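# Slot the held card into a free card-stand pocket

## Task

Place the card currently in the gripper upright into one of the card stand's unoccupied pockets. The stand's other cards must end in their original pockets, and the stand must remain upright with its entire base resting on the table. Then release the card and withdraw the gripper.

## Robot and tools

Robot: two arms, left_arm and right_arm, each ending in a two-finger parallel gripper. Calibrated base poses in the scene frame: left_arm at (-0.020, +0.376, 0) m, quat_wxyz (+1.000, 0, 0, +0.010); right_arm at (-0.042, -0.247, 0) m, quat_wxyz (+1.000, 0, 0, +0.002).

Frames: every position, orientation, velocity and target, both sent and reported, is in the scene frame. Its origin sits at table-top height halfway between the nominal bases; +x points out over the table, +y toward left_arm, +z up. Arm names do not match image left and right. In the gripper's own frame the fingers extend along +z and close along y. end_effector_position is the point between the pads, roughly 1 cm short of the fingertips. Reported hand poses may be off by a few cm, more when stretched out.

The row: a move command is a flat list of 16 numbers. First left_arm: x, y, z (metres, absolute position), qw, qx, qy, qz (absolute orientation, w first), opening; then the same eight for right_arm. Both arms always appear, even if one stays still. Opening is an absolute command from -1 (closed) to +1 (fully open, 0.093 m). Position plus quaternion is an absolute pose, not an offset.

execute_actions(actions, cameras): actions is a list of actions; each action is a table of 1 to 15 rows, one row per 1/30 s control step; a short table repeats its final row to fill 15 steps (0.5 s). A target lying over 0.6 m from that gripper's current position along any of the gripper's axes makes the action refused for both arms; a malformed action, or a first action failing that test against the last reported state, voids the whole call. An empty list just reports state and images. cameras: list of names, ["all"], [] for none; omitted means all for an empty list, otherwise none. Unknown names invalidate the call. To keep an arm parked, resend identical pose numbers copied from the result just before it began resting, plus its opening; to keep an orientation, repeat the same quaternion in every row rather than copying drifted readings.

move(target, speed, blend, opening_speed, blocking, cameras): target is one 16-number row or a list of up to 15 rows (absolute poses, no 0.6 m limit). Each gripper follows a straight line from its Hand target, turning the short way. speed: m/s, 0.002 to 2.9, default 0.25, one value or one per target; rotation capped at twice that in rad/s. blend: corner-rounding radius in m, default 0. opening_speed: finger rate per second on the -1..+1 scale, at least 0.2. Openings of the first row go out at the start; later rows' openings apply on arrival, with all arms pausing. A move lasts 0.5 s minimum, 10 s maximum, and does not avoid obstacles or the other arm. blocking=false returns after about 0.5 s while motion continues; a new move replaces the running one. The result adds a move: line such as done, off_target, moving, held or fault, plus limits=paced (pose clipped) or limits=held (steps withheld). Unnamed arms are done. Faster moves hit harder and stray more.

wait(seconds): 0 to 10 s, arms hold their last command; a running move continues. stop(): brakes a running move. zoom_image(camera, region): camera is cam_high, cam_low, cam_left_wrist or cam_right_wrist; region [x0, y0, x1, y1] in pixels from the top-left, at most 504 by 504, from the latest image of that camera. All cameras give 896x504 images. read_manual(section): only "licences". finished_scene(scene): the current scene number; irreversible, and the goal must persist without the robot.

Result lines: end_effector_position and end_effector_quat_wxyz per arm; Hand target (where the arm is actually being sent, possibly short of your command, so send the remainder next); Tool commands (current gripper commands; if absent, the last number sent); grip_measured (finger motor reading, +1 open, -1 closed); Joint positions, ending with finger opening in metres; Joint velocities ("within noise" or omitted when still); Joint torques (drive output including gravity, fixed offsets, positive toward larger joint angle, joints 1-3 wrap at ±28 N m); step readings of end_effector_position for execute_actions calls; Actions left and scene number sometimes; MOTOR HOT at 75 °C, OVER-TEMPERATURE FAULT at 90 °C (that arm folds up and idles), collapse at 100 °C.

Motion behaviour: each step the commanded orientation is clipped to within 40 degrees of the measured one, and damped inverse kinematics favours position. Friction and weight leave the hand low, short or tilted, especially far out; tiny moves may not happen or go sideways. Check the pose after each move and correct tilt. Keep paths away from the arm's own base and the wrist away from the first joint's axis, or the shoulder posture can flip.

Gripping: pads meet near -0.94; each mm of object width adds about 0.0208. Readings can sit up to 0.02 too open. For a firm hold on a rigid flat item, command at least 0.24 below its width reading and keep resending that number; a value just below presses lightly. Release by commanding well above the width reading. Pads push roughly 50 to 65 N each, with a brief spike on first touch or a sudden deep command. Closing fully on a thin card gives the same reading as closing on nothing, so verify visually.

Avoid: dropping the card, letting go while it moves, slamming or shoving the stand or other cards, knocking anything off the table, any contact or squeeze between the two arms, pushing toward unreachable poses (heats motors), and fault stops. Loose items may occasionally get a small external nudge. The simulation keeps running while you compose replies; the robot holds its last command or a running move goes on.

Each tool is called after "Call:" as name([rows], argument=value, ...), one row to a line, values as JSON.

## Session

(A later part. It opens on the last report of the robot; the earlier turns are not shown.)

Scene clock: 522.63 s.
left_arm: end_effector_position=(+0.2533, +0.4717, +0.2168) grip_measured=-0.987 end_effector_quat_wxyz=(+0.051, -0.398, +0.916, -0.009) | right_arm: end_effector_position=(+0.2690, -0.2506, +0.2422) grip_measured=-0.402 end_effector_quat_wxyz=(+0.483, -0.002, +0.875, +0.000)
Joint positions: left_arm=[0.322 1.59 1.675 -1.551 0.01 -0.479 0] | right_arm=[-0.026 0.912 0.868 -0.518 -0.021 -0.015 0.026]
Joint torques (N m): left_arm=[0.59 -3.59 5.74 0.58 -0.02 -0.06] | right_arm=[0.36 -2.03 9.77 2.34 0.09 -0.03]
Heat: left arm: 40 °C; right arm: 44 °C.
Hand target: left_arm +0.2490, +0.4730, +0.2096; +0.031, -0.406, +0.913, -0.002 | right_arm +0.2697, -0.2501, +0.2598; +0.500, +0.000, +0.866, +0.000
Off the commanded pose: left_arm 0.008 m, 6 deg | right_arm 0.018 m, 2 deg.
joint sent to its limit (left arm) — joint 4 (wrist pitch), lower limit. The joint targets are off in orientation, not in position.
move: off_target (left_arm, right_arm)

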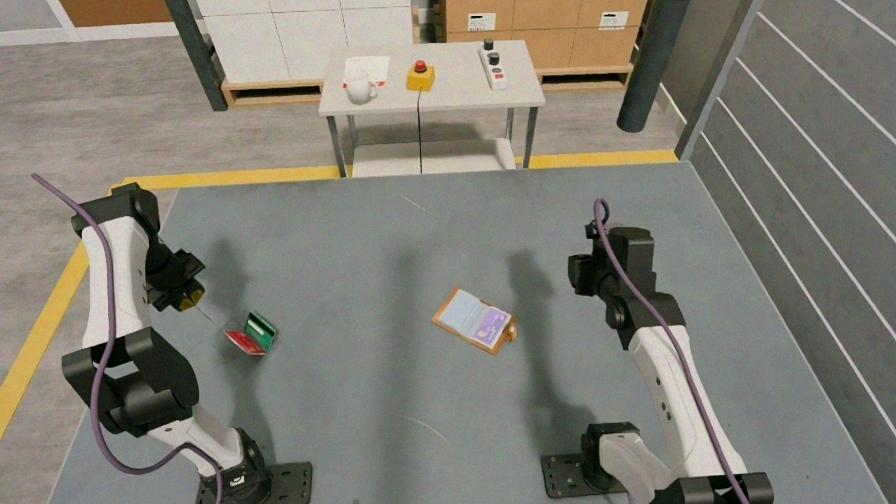

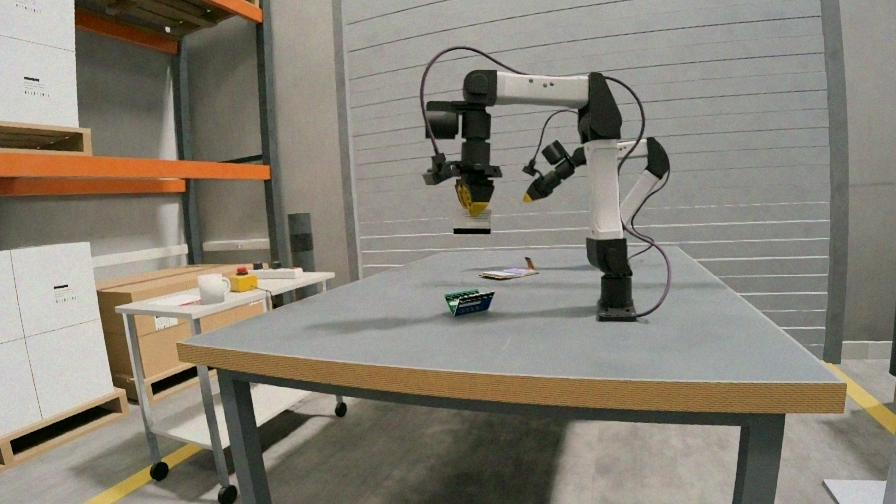

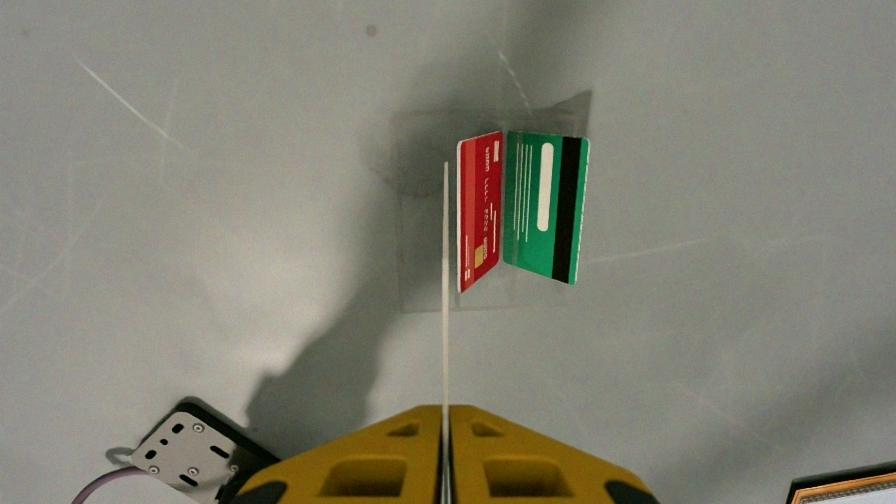

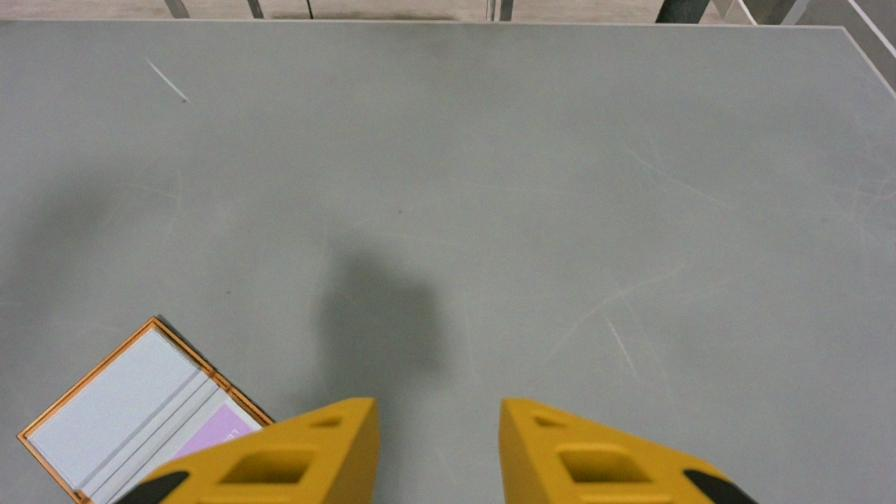

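Call:
move(target=[0.2487, 0.4829, 0.13, 0, -0.4107, 0.9118, 0, -1, 0.27, -0.25, 0.26, 0.5, 0, 0.866, 0, -0.4], cameras=["cam_left_wrist","cam_low","cam_high"], speed=0.12)

Call:
zoom_image(camera="cam_left_wrist", region=[300, 50, 650, 450])

Call:
zoom_image(camera="cam_low", region=[420, 210, 530, 330])

Scene clock: 543.47 s.
left_arm: end_effector_position=(+0.2482, +0.4792, +0.1359) grip_measured=-0.987 end_effector_quat_wxyz=(+0.005, -0.413, +0.911, -0.005) | right_arm: end_effector_position=(+0.2689, -0.2506, +0.2421) grip_measured=-0.402 end_effector_quat_wxyz=(+0.483, -0.002, +0.876, +0.000)
Joint positions: left_arm=[0.352 1.618 1.383 -1.325 0.01 -0.479 0] | right_arm=[-0.026 0.912 0.868 -0.518 -0.021 -0.015 0.026]
Joint torques (N m): left_arm=[0.76 -4.11 6.12 0.63 -0.01 0.17] | right_arm=[0.36 -2.03 9.76 2.34 0.09 -0.03]
Heat: left arm: 38 °C; right arm: 44 °C.
Hand target: left_arm +0.2486, +0.4828, +0.1301; +0.000, -0.411, +0.912, +0.000 | right_arm +0.2696, -0.2501, +0.2597; +0.500, +0.000, +0.866, +0.000
Off the commanded pose: left_arm 0.007 m, 1 deg | right_arm 0.018 m, 2 deg.
move: off_target (right_arm)
Images, in order (width x height): cam_high 896x504, cam_low 896x504, cam_left_wrist 896x504.

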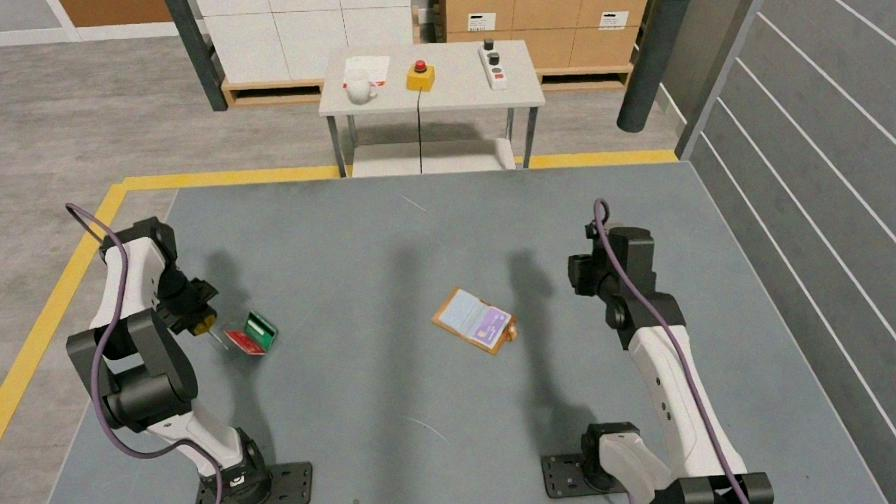

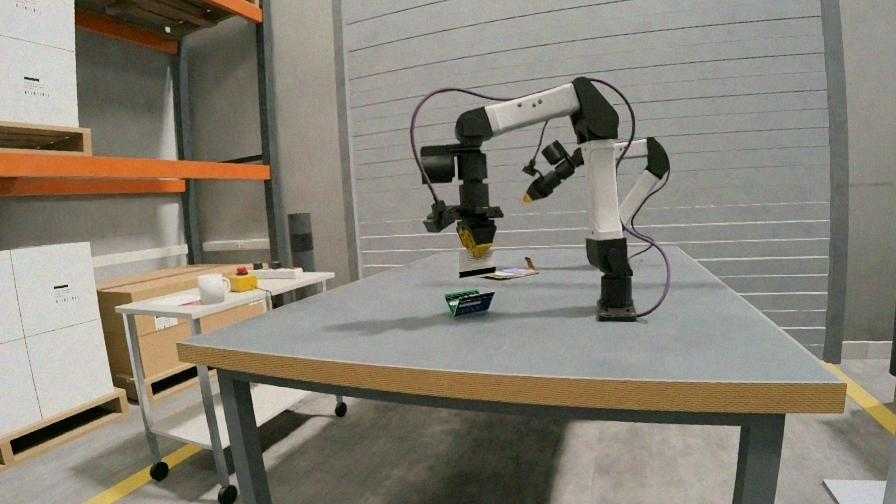

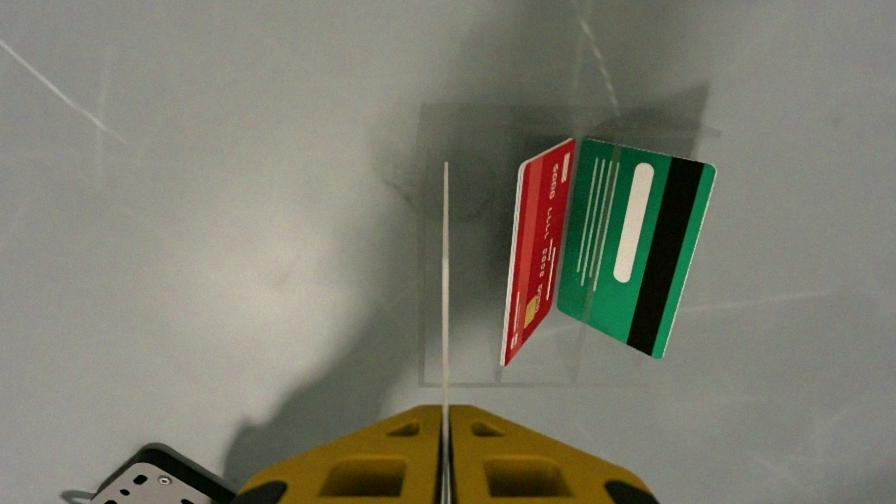

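Scaled by 1.260 from the camera's 896x504 image, which has a finer 1280x720 frame.

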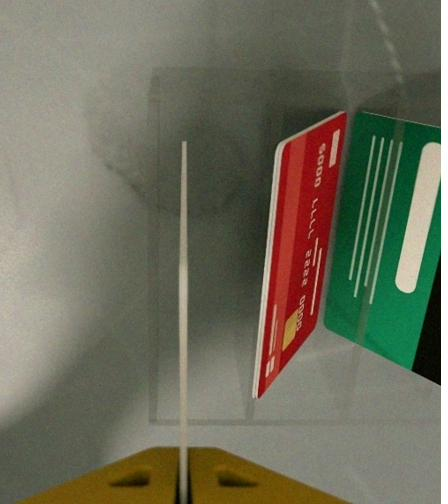

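Scaled by 4.200 from the camera's 896x504 image, which has a finer 1280x720 frame.

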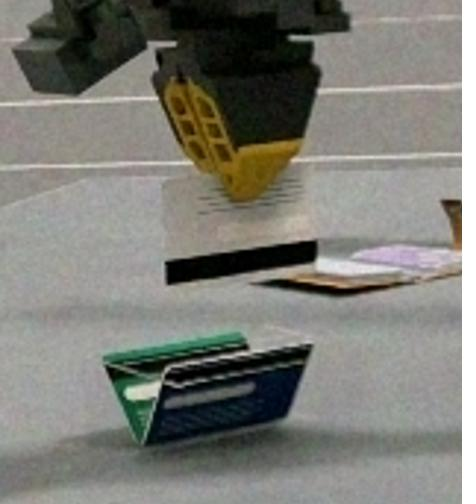

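Call:
move(target=[0.2535, 0.4790, 0.113, 0, -0.4027, 0.9153, 0, -1, 0.27, -0.25, 0.26, 0.5, 0, 0.866, 0, -0.4], cameras=["cam_left_wrist","cam_low","cam_high"], speed=0.1)

Call:
zoom_image(camera="cam_left_wrist", region=[300, 50, 650, 450])

Call:
zoom_image(camera="cam_low", region=[420, 230, 530, 330])

Scene clock: 558.50 s.
left_arm: end_effector_position=(+0.2527, +0.4783, +0.1201) grip_measured=-0.987 end_effector_quat_wxyz=(+0.007, -0.409, +0.912, -0.006) | right_arm: end_effector_position=(+0.2688, -0.2506, +0.2420) grip_measured=-0.402 end_effector_quat_wxyz=(+0.483, -0.002, +0.876, +0.000)
Joint positions: left_arm=[0.344 1.631 1.333 -1.259 0.01 -0.479 0] | right_arm=[-0.026 0.912 0.868 -0.519 -0.021 -0.015 0.026]
Joint torques (N m): left_arm=[-0.09 -4.03 5.98 0.68 -0.01 0.16] | right_arm=[0.36 -2.04 9.76 2.35 0.09 -0.03]
Heat: left arm: 38 °C; right arm: 46 °C.
Hand target: left_arm +0.2533, +0.4789, +0.1131; +0.000, -0.403, +0.915, +0.000 | right_arm +0.2696, -0.2501, +0.2597; +0.500, +0.000, +0.866, +0.000
Off the commanded pose: left_arm 0.007 m, 1 deg | right_arm 0.018 m, 2 deg.
move: off_target (right_arm)
Images, in order (width x height): cam_high 896x504, cam_low 896x504, cam_left_wrist 896x504.

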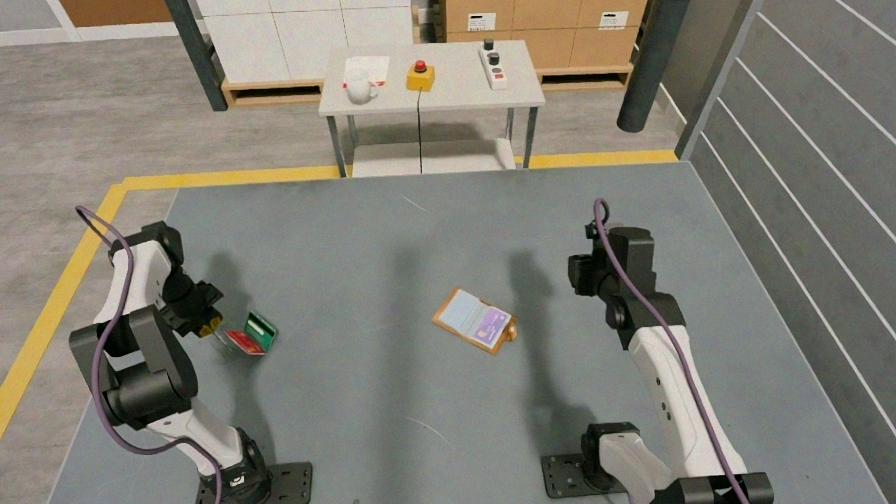

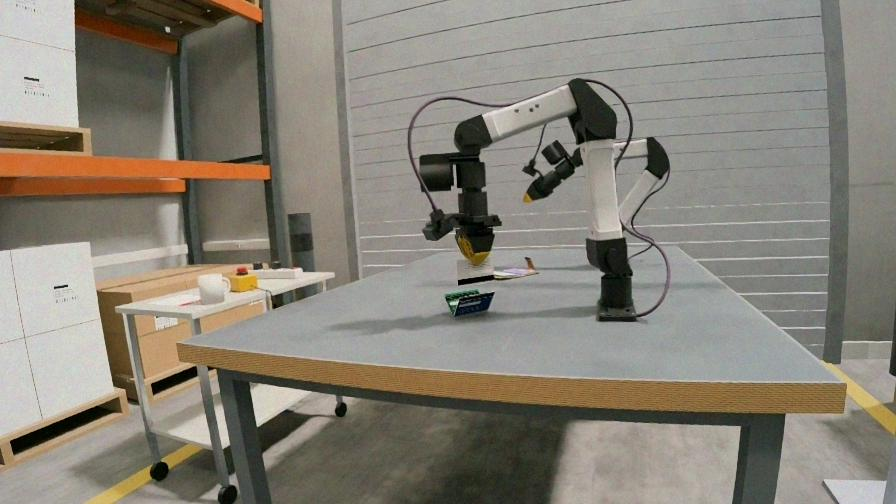

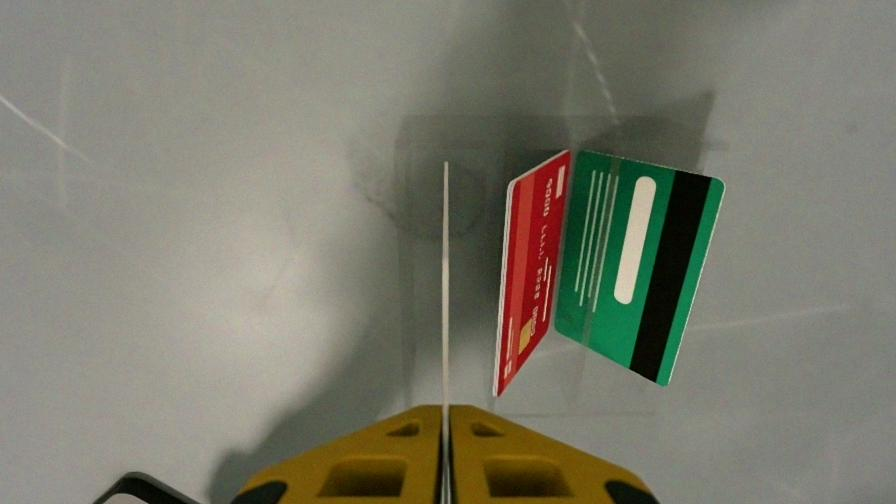

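Scaled by 1.260 from the camera's 896x504 image, which has a finer 1280x720 frame.

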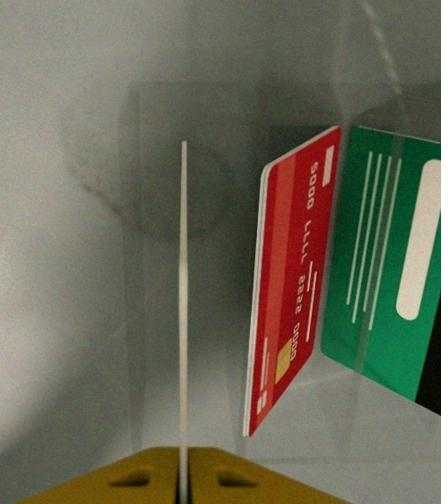

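Scaled by 4.582 from the camera's 896x504 image, which has a finer 1280x720 frame.

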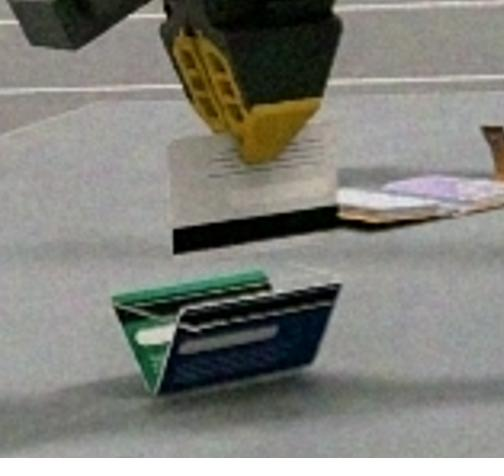

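Call:
move(target=[0.2546, 0.4780, 0.085, 0, -0.4027, 0.9153, 0, -1, 0.27, -0.25, 0.26, 0.5, 0, 0.866, 0, -0.4], cameras=["cam_left_wrist","cam_low","cam_high"], speed=0.08)

Call:
zoom_image(camera="cam_left_wrist", region=[300, 50, 650, 450])

Call:
zoom_image(camera="cam_low", region=[420, 230, 530, 330])

Scene clock: 569.57 s.
left_arm: end_effector_position=(+0.2524, +0.4769, +0.0920) grip_measured=-0.987 end_effector_quat_wxyz=(+0.002, -0.407, +0.913, -0.005) | right_arm: end_effector_position=(+0.2688, -0.2506, +0.2420) grip_measured=-0.402 end_effector_quat_wxyz=(+0.483, -0.002, +0.876, +0.000)
Joint positions: left_arm=[0.34 1.648 1.239 -1.157 0.01 -0.479 0] | right_arm=[-0.026 0.912 0.868 -0.519 -0.021 -0.015 0.026]
Joint torques (N m): left_arm=[-0.21 -4.11 5.97 0.71 -0.01 0.12] | right_arm=[0.36 -2.04 9.76 2.35 0.09 -0.03]
Heat: left arm: 37 °C; right arm: 47 °C.
Hand target: left_arm +0.2544, +0.4780, +0.0851; +0.000, -0.403, +0.915, +0.000 | right_arm +0.2696, -0.2501, +0.2598; +0.500, +0.000, +0.866, +0.000
Off the commanded pose: left_arm 0.007 m, 1 deg | right_arm 0.018 m, 2 deg.
move: off_target (right_arm)
Images, in order (width x height): cam_high 896x504, cam_low 896x504, cam_left_wrist 896x504.

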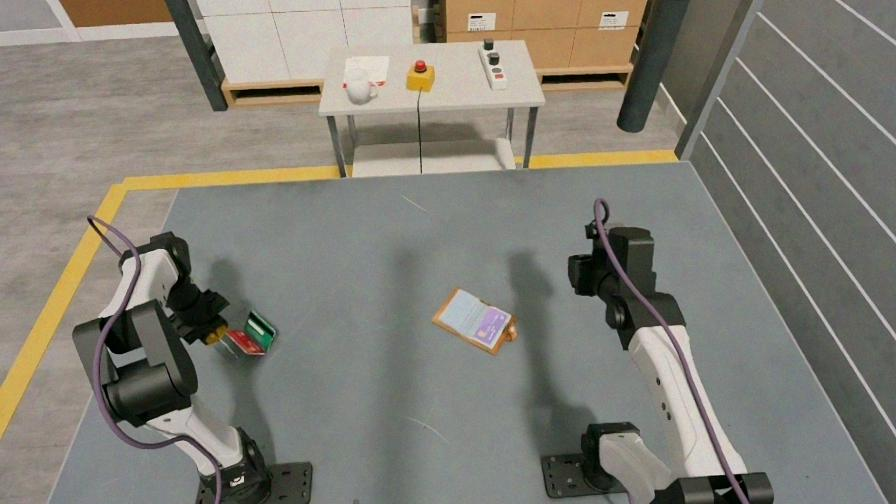

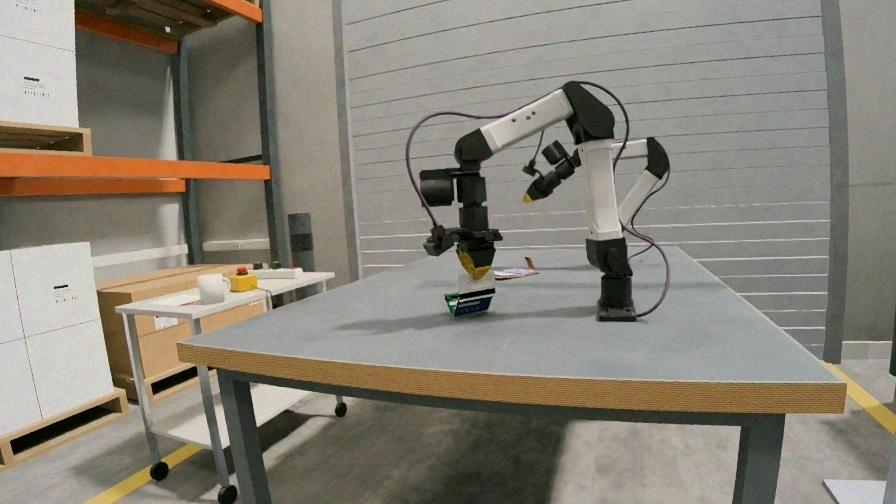

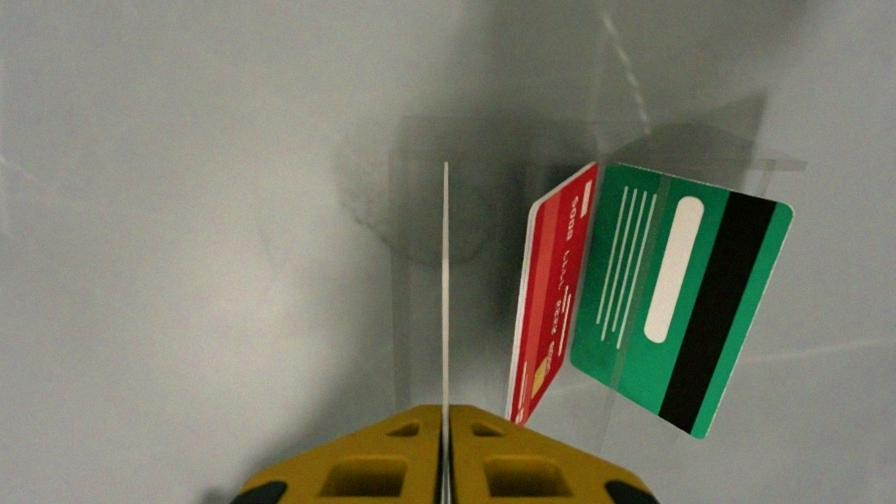

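Scaled by 1.260 from the camera's 896x504 image, which has a finer 1280x720 frame.

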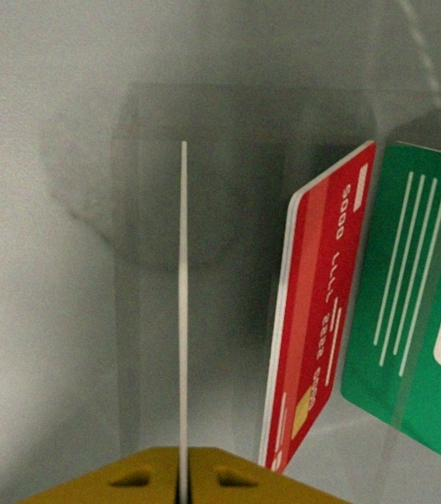

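Scaled by 4.582 from the camera's 896x504 image, which has a finer 1280x720 frame.

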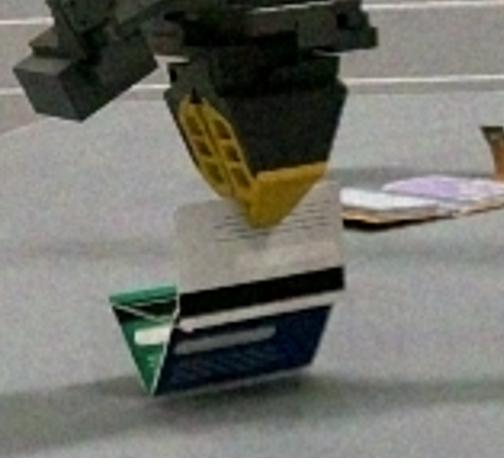

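Call:
move(target=[0.2566, 0.4764, 0.062, 0, -0.4027, 0.9153, 0, -1, 0.27, -0.25, 0.26, 0.5, 0, 0.866, 0, -0.4], cameras=["cam_left_wrist","cam_low","cam_high"], speed=0.06)

Call:
zoom_image(camera="cam_left_wrist", region=[300, 50, 650, 450])

Call:
zoom_image(camera="cam_low", region=[420, 230, 530, 330])

Scene clock: 578.33 s.
left_arm: end_effector_position=(+0.2549, +0.4756, +0.0692) grip_measured=-0.987 end_effector_quat_wxyz=(+0.002, -0.404, +0.915, -0.005) | right_arm: end_effector_position=(+0.2688, -0.2506, +0.2419) grip_measured=-0.402 end_effector_quat_wxyz=(+0.483, -0.002, +0.876, +0.000)
Joint positions: left_arm=[0.332 1.673 1.174 -1.067 0.01 -0.479 0] | right_arm=[-0.026 0.912 0.868 -0.519 -0.021 -0.015 0.026]
Joint torques (N m): left_arm=[-0.13 -4.19 5.83 0.68 -0.02 0.05] | right_arm=[0.36 -2.04 9.76 2.35 0.09 -0.03]
Heat: left arm: 37 °C; right arm: 47 °C.
Hand target: left_arm +0.2564, +0.4763, +0.0621; +0.000, -0.403, +0.915, +0.000 | right_arm +0.2696, -0.2501, +0.2597; +0.500, +0.000, +0.866, +0.000
Off the commanded pose: left_arm 0.007 m, 1 deg | right_arm 0.018 m, 2 deg.
move: off_target (right_arm)
Images, in order (width x height): cam_high 896x504, cam_low 896x504, cam_left_wrist 896x504.

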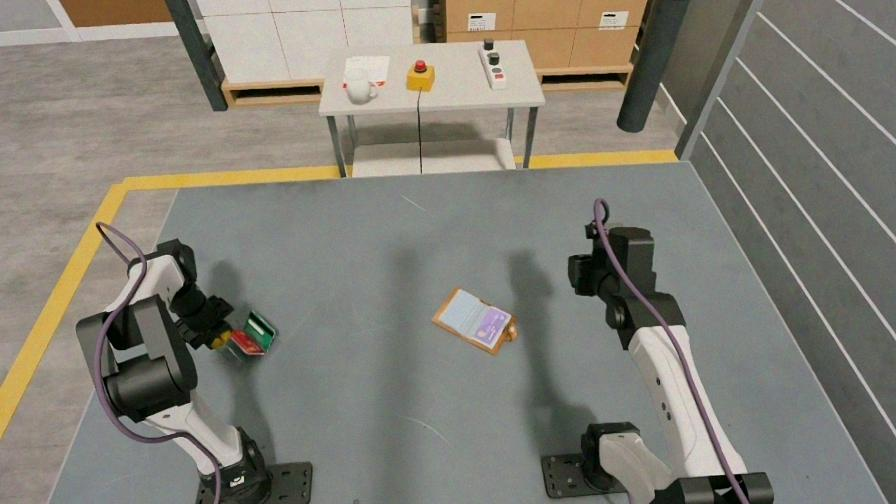

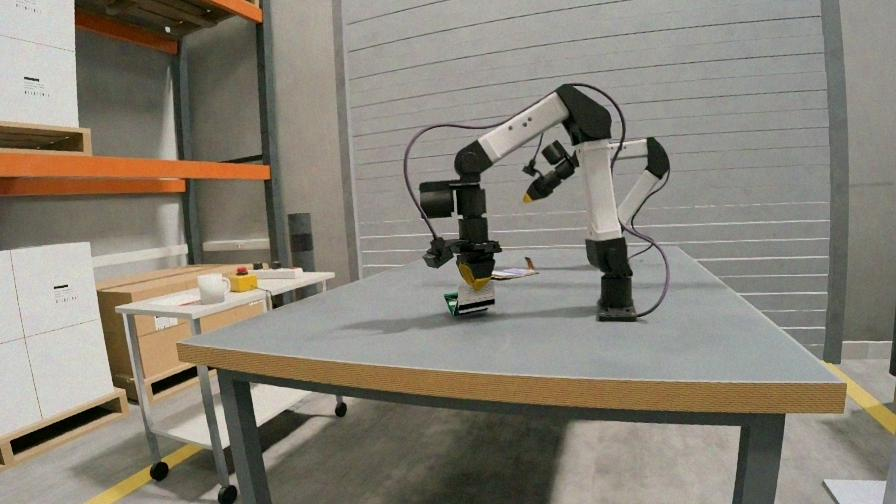

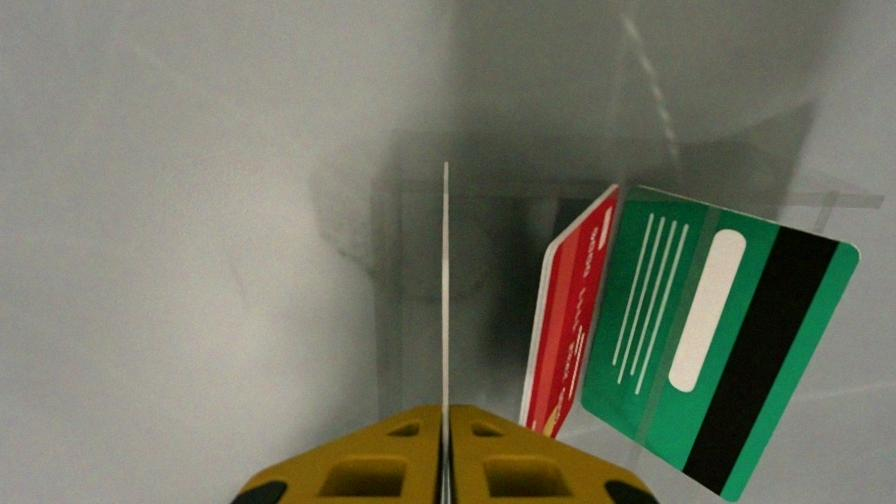

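Scaled by 1.260 from the camera's 896x504 image, which has a finer 1280x720 frame.

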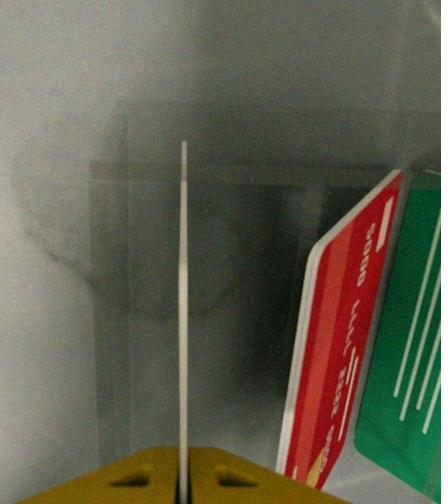

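Scaled by 4.582 from the camera's 896x504 image, which has a finer 1280x720 frame.

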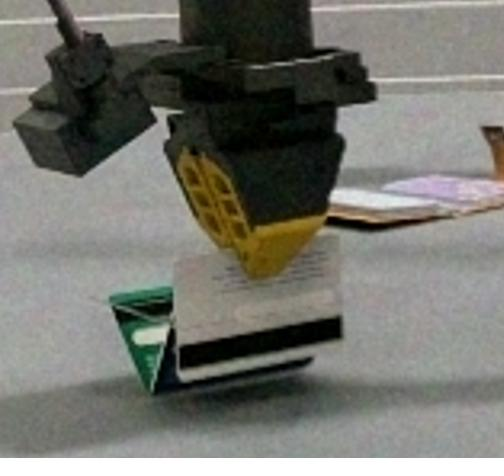

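Call:
move(target=[0.2578, 0.4754, 0.055, 0, -0.4027, 0.9153, 0, -1, 0.27, -0.25, 0.26, 0.5, 0, 0.866, 0, -0.4], cameras=["cam_left_wrist","cam_low"], speed=0.04)

Call:
zoom_image(camera="cam_low", region=[420, 250, 520, 330])

Scene clock: 584.93 s.
left_arm: end_effector_position=(+0.2564, +0.4746, +0.0625) grip_measured=-0.987 end_effector_quat_wxyz=(+0.003, -0.402, +0.916, -0.005) | right_arm: end_effector_position=(+0.2688, -0.2506, +0.2419) grip_measured=-0.402 end_effector_quat_wxyz=(+0.483, -0.002, +0.876, +0.000)
Joint positions: left_arm=[0.327 1.683 1.158 -1.039 0.01 -0.479 0] | right_arm=[-0.026 0.912 0.868 -0.519 -0.021 -0.015 0.026]
Joint torques (N m): left_arm=[-0.03 -4.16 5.79 0.78 -0.02 0.01] | right_arm=[0.35 -2.04 9.76 2.35 0.09 -0.04]
Heat: left arm: 37 °C; right arm: 48 °C.
Hand target: left_arm +0.2576, +0.4753, +0.0551; +0.000, -0.403, +0.915, +0.000 | right_arm +0.2696, -0.2501, +0.2598; +0.500, +0.000, +0.866, +0.000
Off the commanded pose: left_arm 0.008 m, 1 deg | right_arm 0.018 m, 2 deg.
move: off_target (right_arm)
Images, in order (width x height): cam_low 896x504, cam_left_wrist 896x504.

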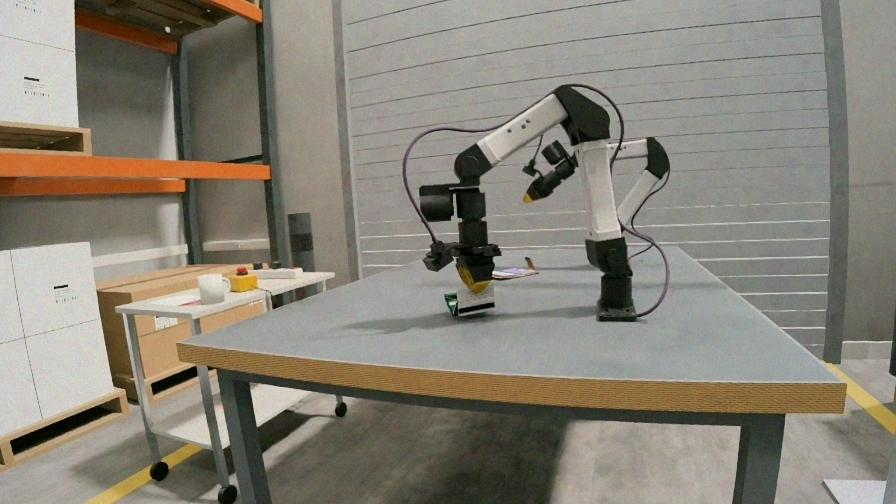

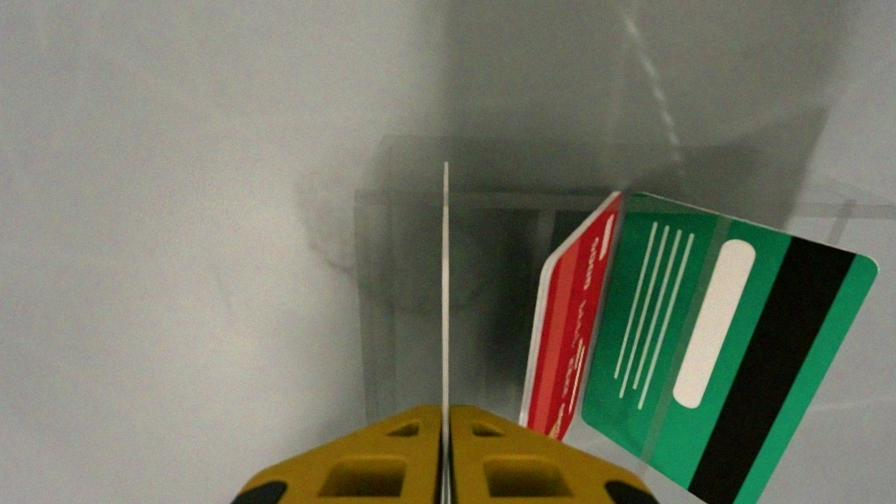

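Scaled by 5.040 from the camera's 896x504 image, which has a finer 1280x720 frame.

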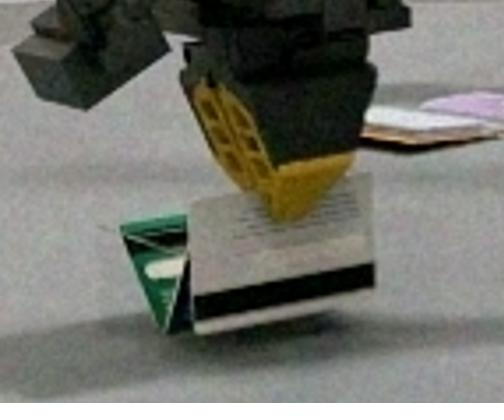

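Call:
move(target=[0.2578, 0.4754, 0.051, 0, -0.4027, 0.9153, 0, -1, 0.27, -0.25, 0.26, 0.5, 0, 0.866, 0, -0.4], cameras=["cam_left_wrist","cam_low"], speed=0.03)

Call:
zoom_image(camera="cam_low", region=[420, 250, 520, 330])

Scene clock: 592.30 s.
left_arm: end_effector_position=(+0.2569, +0.4748, +0.0598) grip_measured=-0.987 end_effector_quat_wxyz=(+0.006, -0.402, +0.916, -0.006) | right_arm: end_effector_position=(+0.2688, -0.2506, +0.2419) grip_measured=-0.402 end_effector_quat_wxyz=(+0.483, -0.002, +0.876, +0.000)
Joint positions: left_arm=[0.327 1.683 1.147 -1.023 0.01 -0.479 0] | right_arm=[-0.026 0.912 0.868 -0.519 -0.021 -0.015 0.026]
Joint torques (N m): left_arm=[-0.12 -3.79 5.76 0.73 -0.02 0.01] | right_arm=[0.36 -2.04 9.74 2.35 0.09 -0.04]
Heat: left arm: 37 °C; right arm: 48 °C.
Hand target: left_arm +0.2575, +0.4753, +0.0512; +0.000, -0.403, +0.915, +0.000 | right_arm +0.2696, -0.2501, +0.2598; +0.500, +0.000, +0.866, +0.000
Off the commanded pose: left_arm 0.009 m, 1 deg | right_arm 0.018 m, 2 deg.
move: off_target (right_arm)
Images, in order (width x height): cam_low 896x504, cam_left_wrist 896x504.

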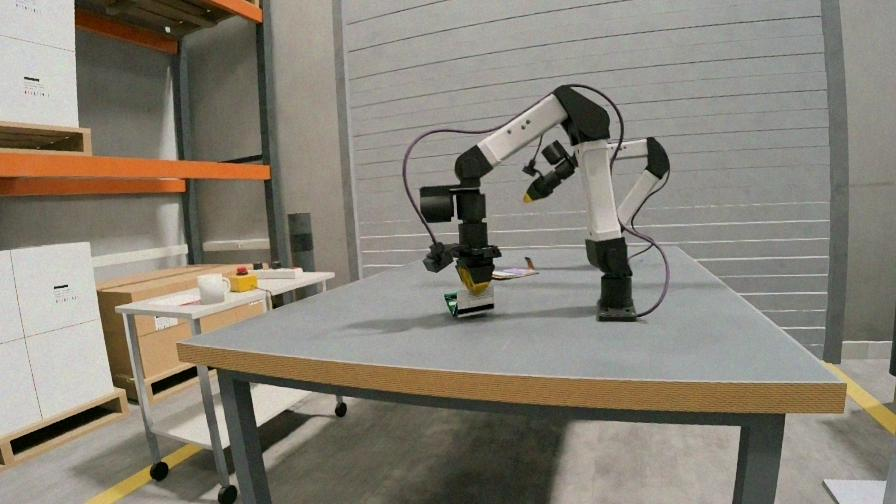

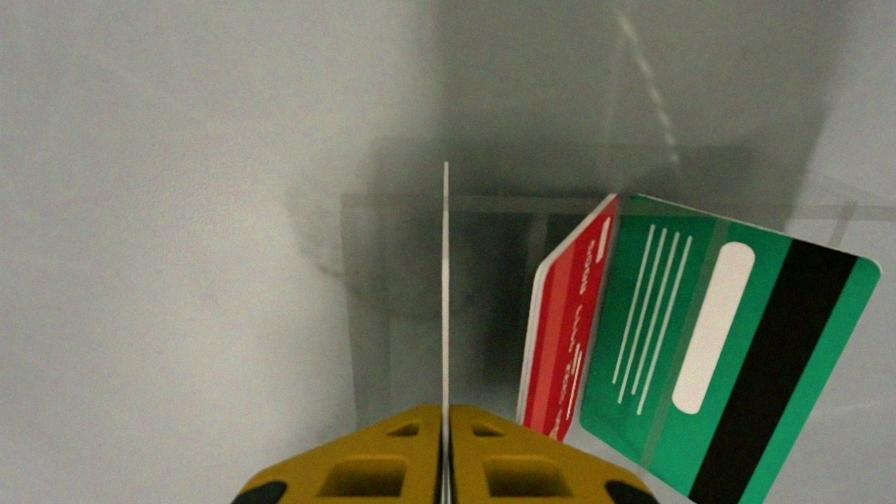

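Scaled by 5.040 from the camera's 896x504 image, which has a finer 1280x720 frame.

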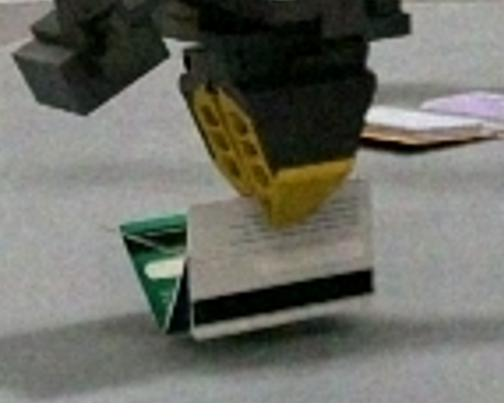

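Call:
move(target=[0.2578, 0.4754, 0.047, 0, -0.4027, 0.9153, 0, -1, 0.27, -0.25, 0.26, 0.5, 0, 0.866, 0, -0.4], cameras=["cam_left_wrist","cam_low"], speed=0.03)

Call:
zoom_image(camera="cam_low", region=[420, 250, 520, 330])

Scene clock: 600.80 s.
left_arm: end_effector_position=(+0.2570, +0.4748, +0.0548) grip_measured=-0.987 end_effector_quat_wxyz=(+0.004, -0.402, +0.916, -0.005) | right_arm: end_effector_position=(+0.2688, -0.2506, +0.2419) grip_measured=-0.402 end_effector_quat_wxyz=(+0.483, -0.002, +0.876, +0.000)
Joint positions: left_arm=[0.327 1.692 1.136 -1.006 0.01 -0.479 0] | right_arm=[-0.026 0.912 0.868 -0.519 -0.021 -0.015 0.026]
Joint torques (N m): left_arm=[-0.09 -4.15 5.71 0.73 -0.02 0.01] | right_arm=[0.36 -2.04 9.76 2.35 0.09 -0.03]
Heat: left arm: 37 °C; right arm: 48 °C.
Hand target: left_arm +0.2576, +0.4753, +0.0472; +0.000, -0.403, +0.915, +0.000 | right_arm +0.2696, -0.2501, +0.2598; +0.500, +0.000, +0.866, +0.000
Off the commanded pose: left_arm 0.008 m, 1 deg | right_arm 0.018 m, 2 deg.
move: off_target (right_arm)
Images, in order (width x height): cam_low 896x504, cam_left_wrist 896x504.

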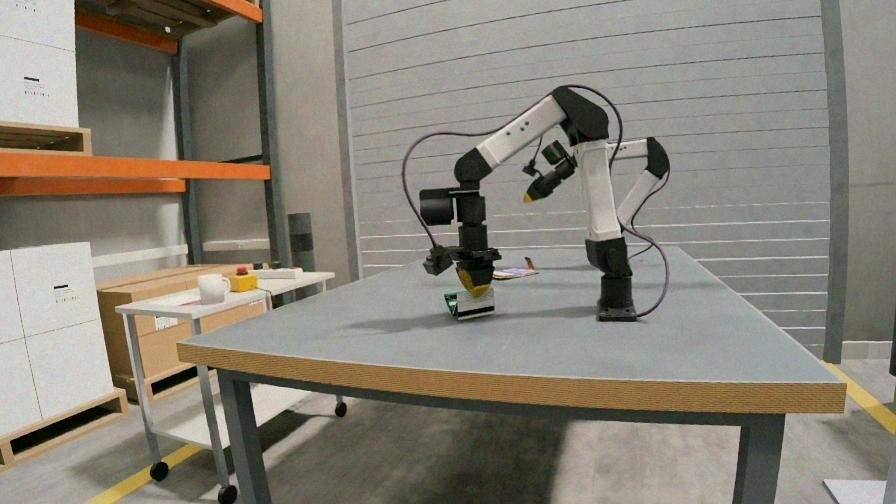

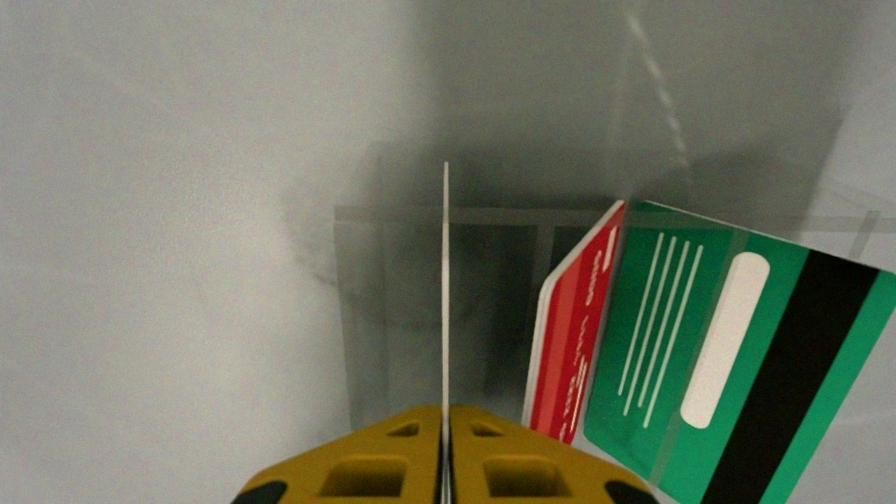

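Scaled by 5.040 from the camera's 896x504 image, which has a finer 1280x720 frame.

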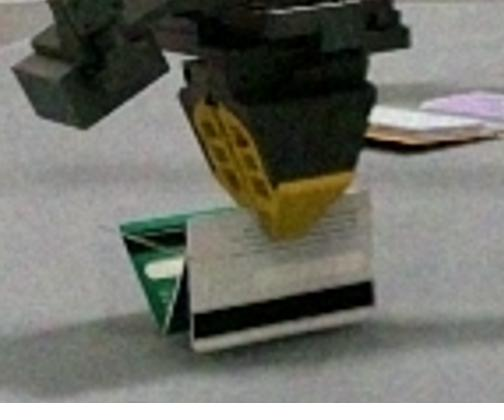

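Call:
move(target=[0.2578, 0.4754, 0.044, 0, -0.4027, 0.9153, 0, -1, 0.27, -0.25, 0.26, 0.5, 0, 0.866, 0, -0.4], cameras=["cam_left_wrist","cam_low"], speed=0.03)

Call:
zoom_image(camera="cam_low", region=[420, 250, 520, 330])

Scene clock: 605.97 s.
left_arm: end_effector_position=(+0.2570, +0.4748, +0.0529) grip_measured=-0.987 end_effector_quat_wxyz=(+0.005, -0.402, +0.916, -0.006) | right_arm: end_effector_position=(+0.2687, -0.2506, +0.2418) grip_measured=-0.402 end_effector_quat_wxyz=(+0.482, -0.002, +0.876, +0.000)
Joint positions: left_arm=[0.327 1.692 1.128 -0.995 0.01 -0.479 0] | right_arm=[-0.026 0.912 0.868 -0.52 -0.021 -0.015 0.026]
Joint torques (N m): left_arm=[-0.12 -3.85 5.7 0.74 -0.02 0.01] | right_arm=[0.36 -2.03 9.76 2.35 0.09 -0.04]
Heat: left arm: 37 °C; right arm: 49 °C.
Hand target: left_arm +0.2576, +0.4753, +0.0443; +0.000, -0.403, +0.915, +0.000 | right_arm +0.2696, -0.2501, +0.2597; +0.500, +0.000, +0.866, +0.000
Off the commanded pose: left_arm 0.009 m, 1 deg | right_arm 0.018 m, 2 deg.
move: off_target (right_arm)
Images, in order (width x height): cam_low 896x504, cam_left_wrist 896x504.

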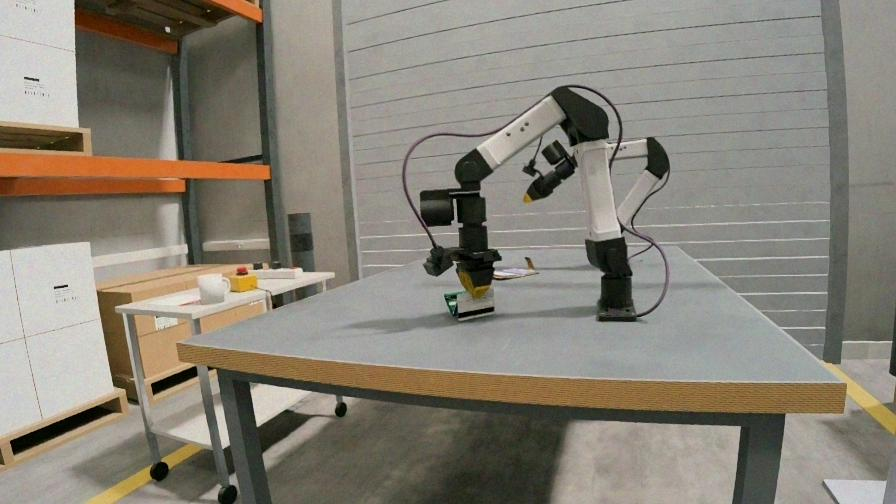

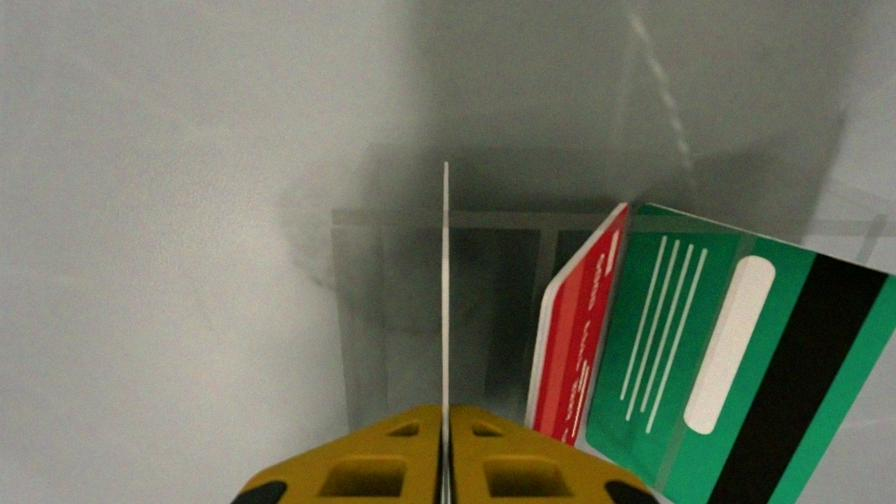

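Scaled by 5.040 from the camera's 896x504 image, which has a finer 1280x720 frame.

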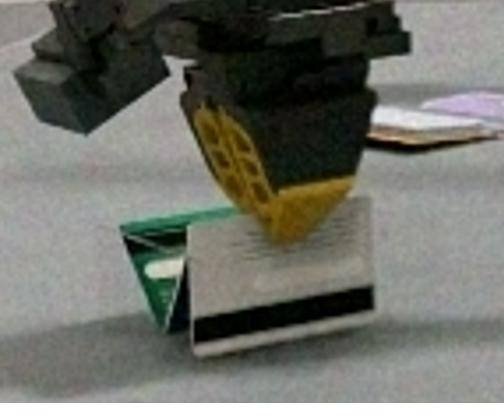

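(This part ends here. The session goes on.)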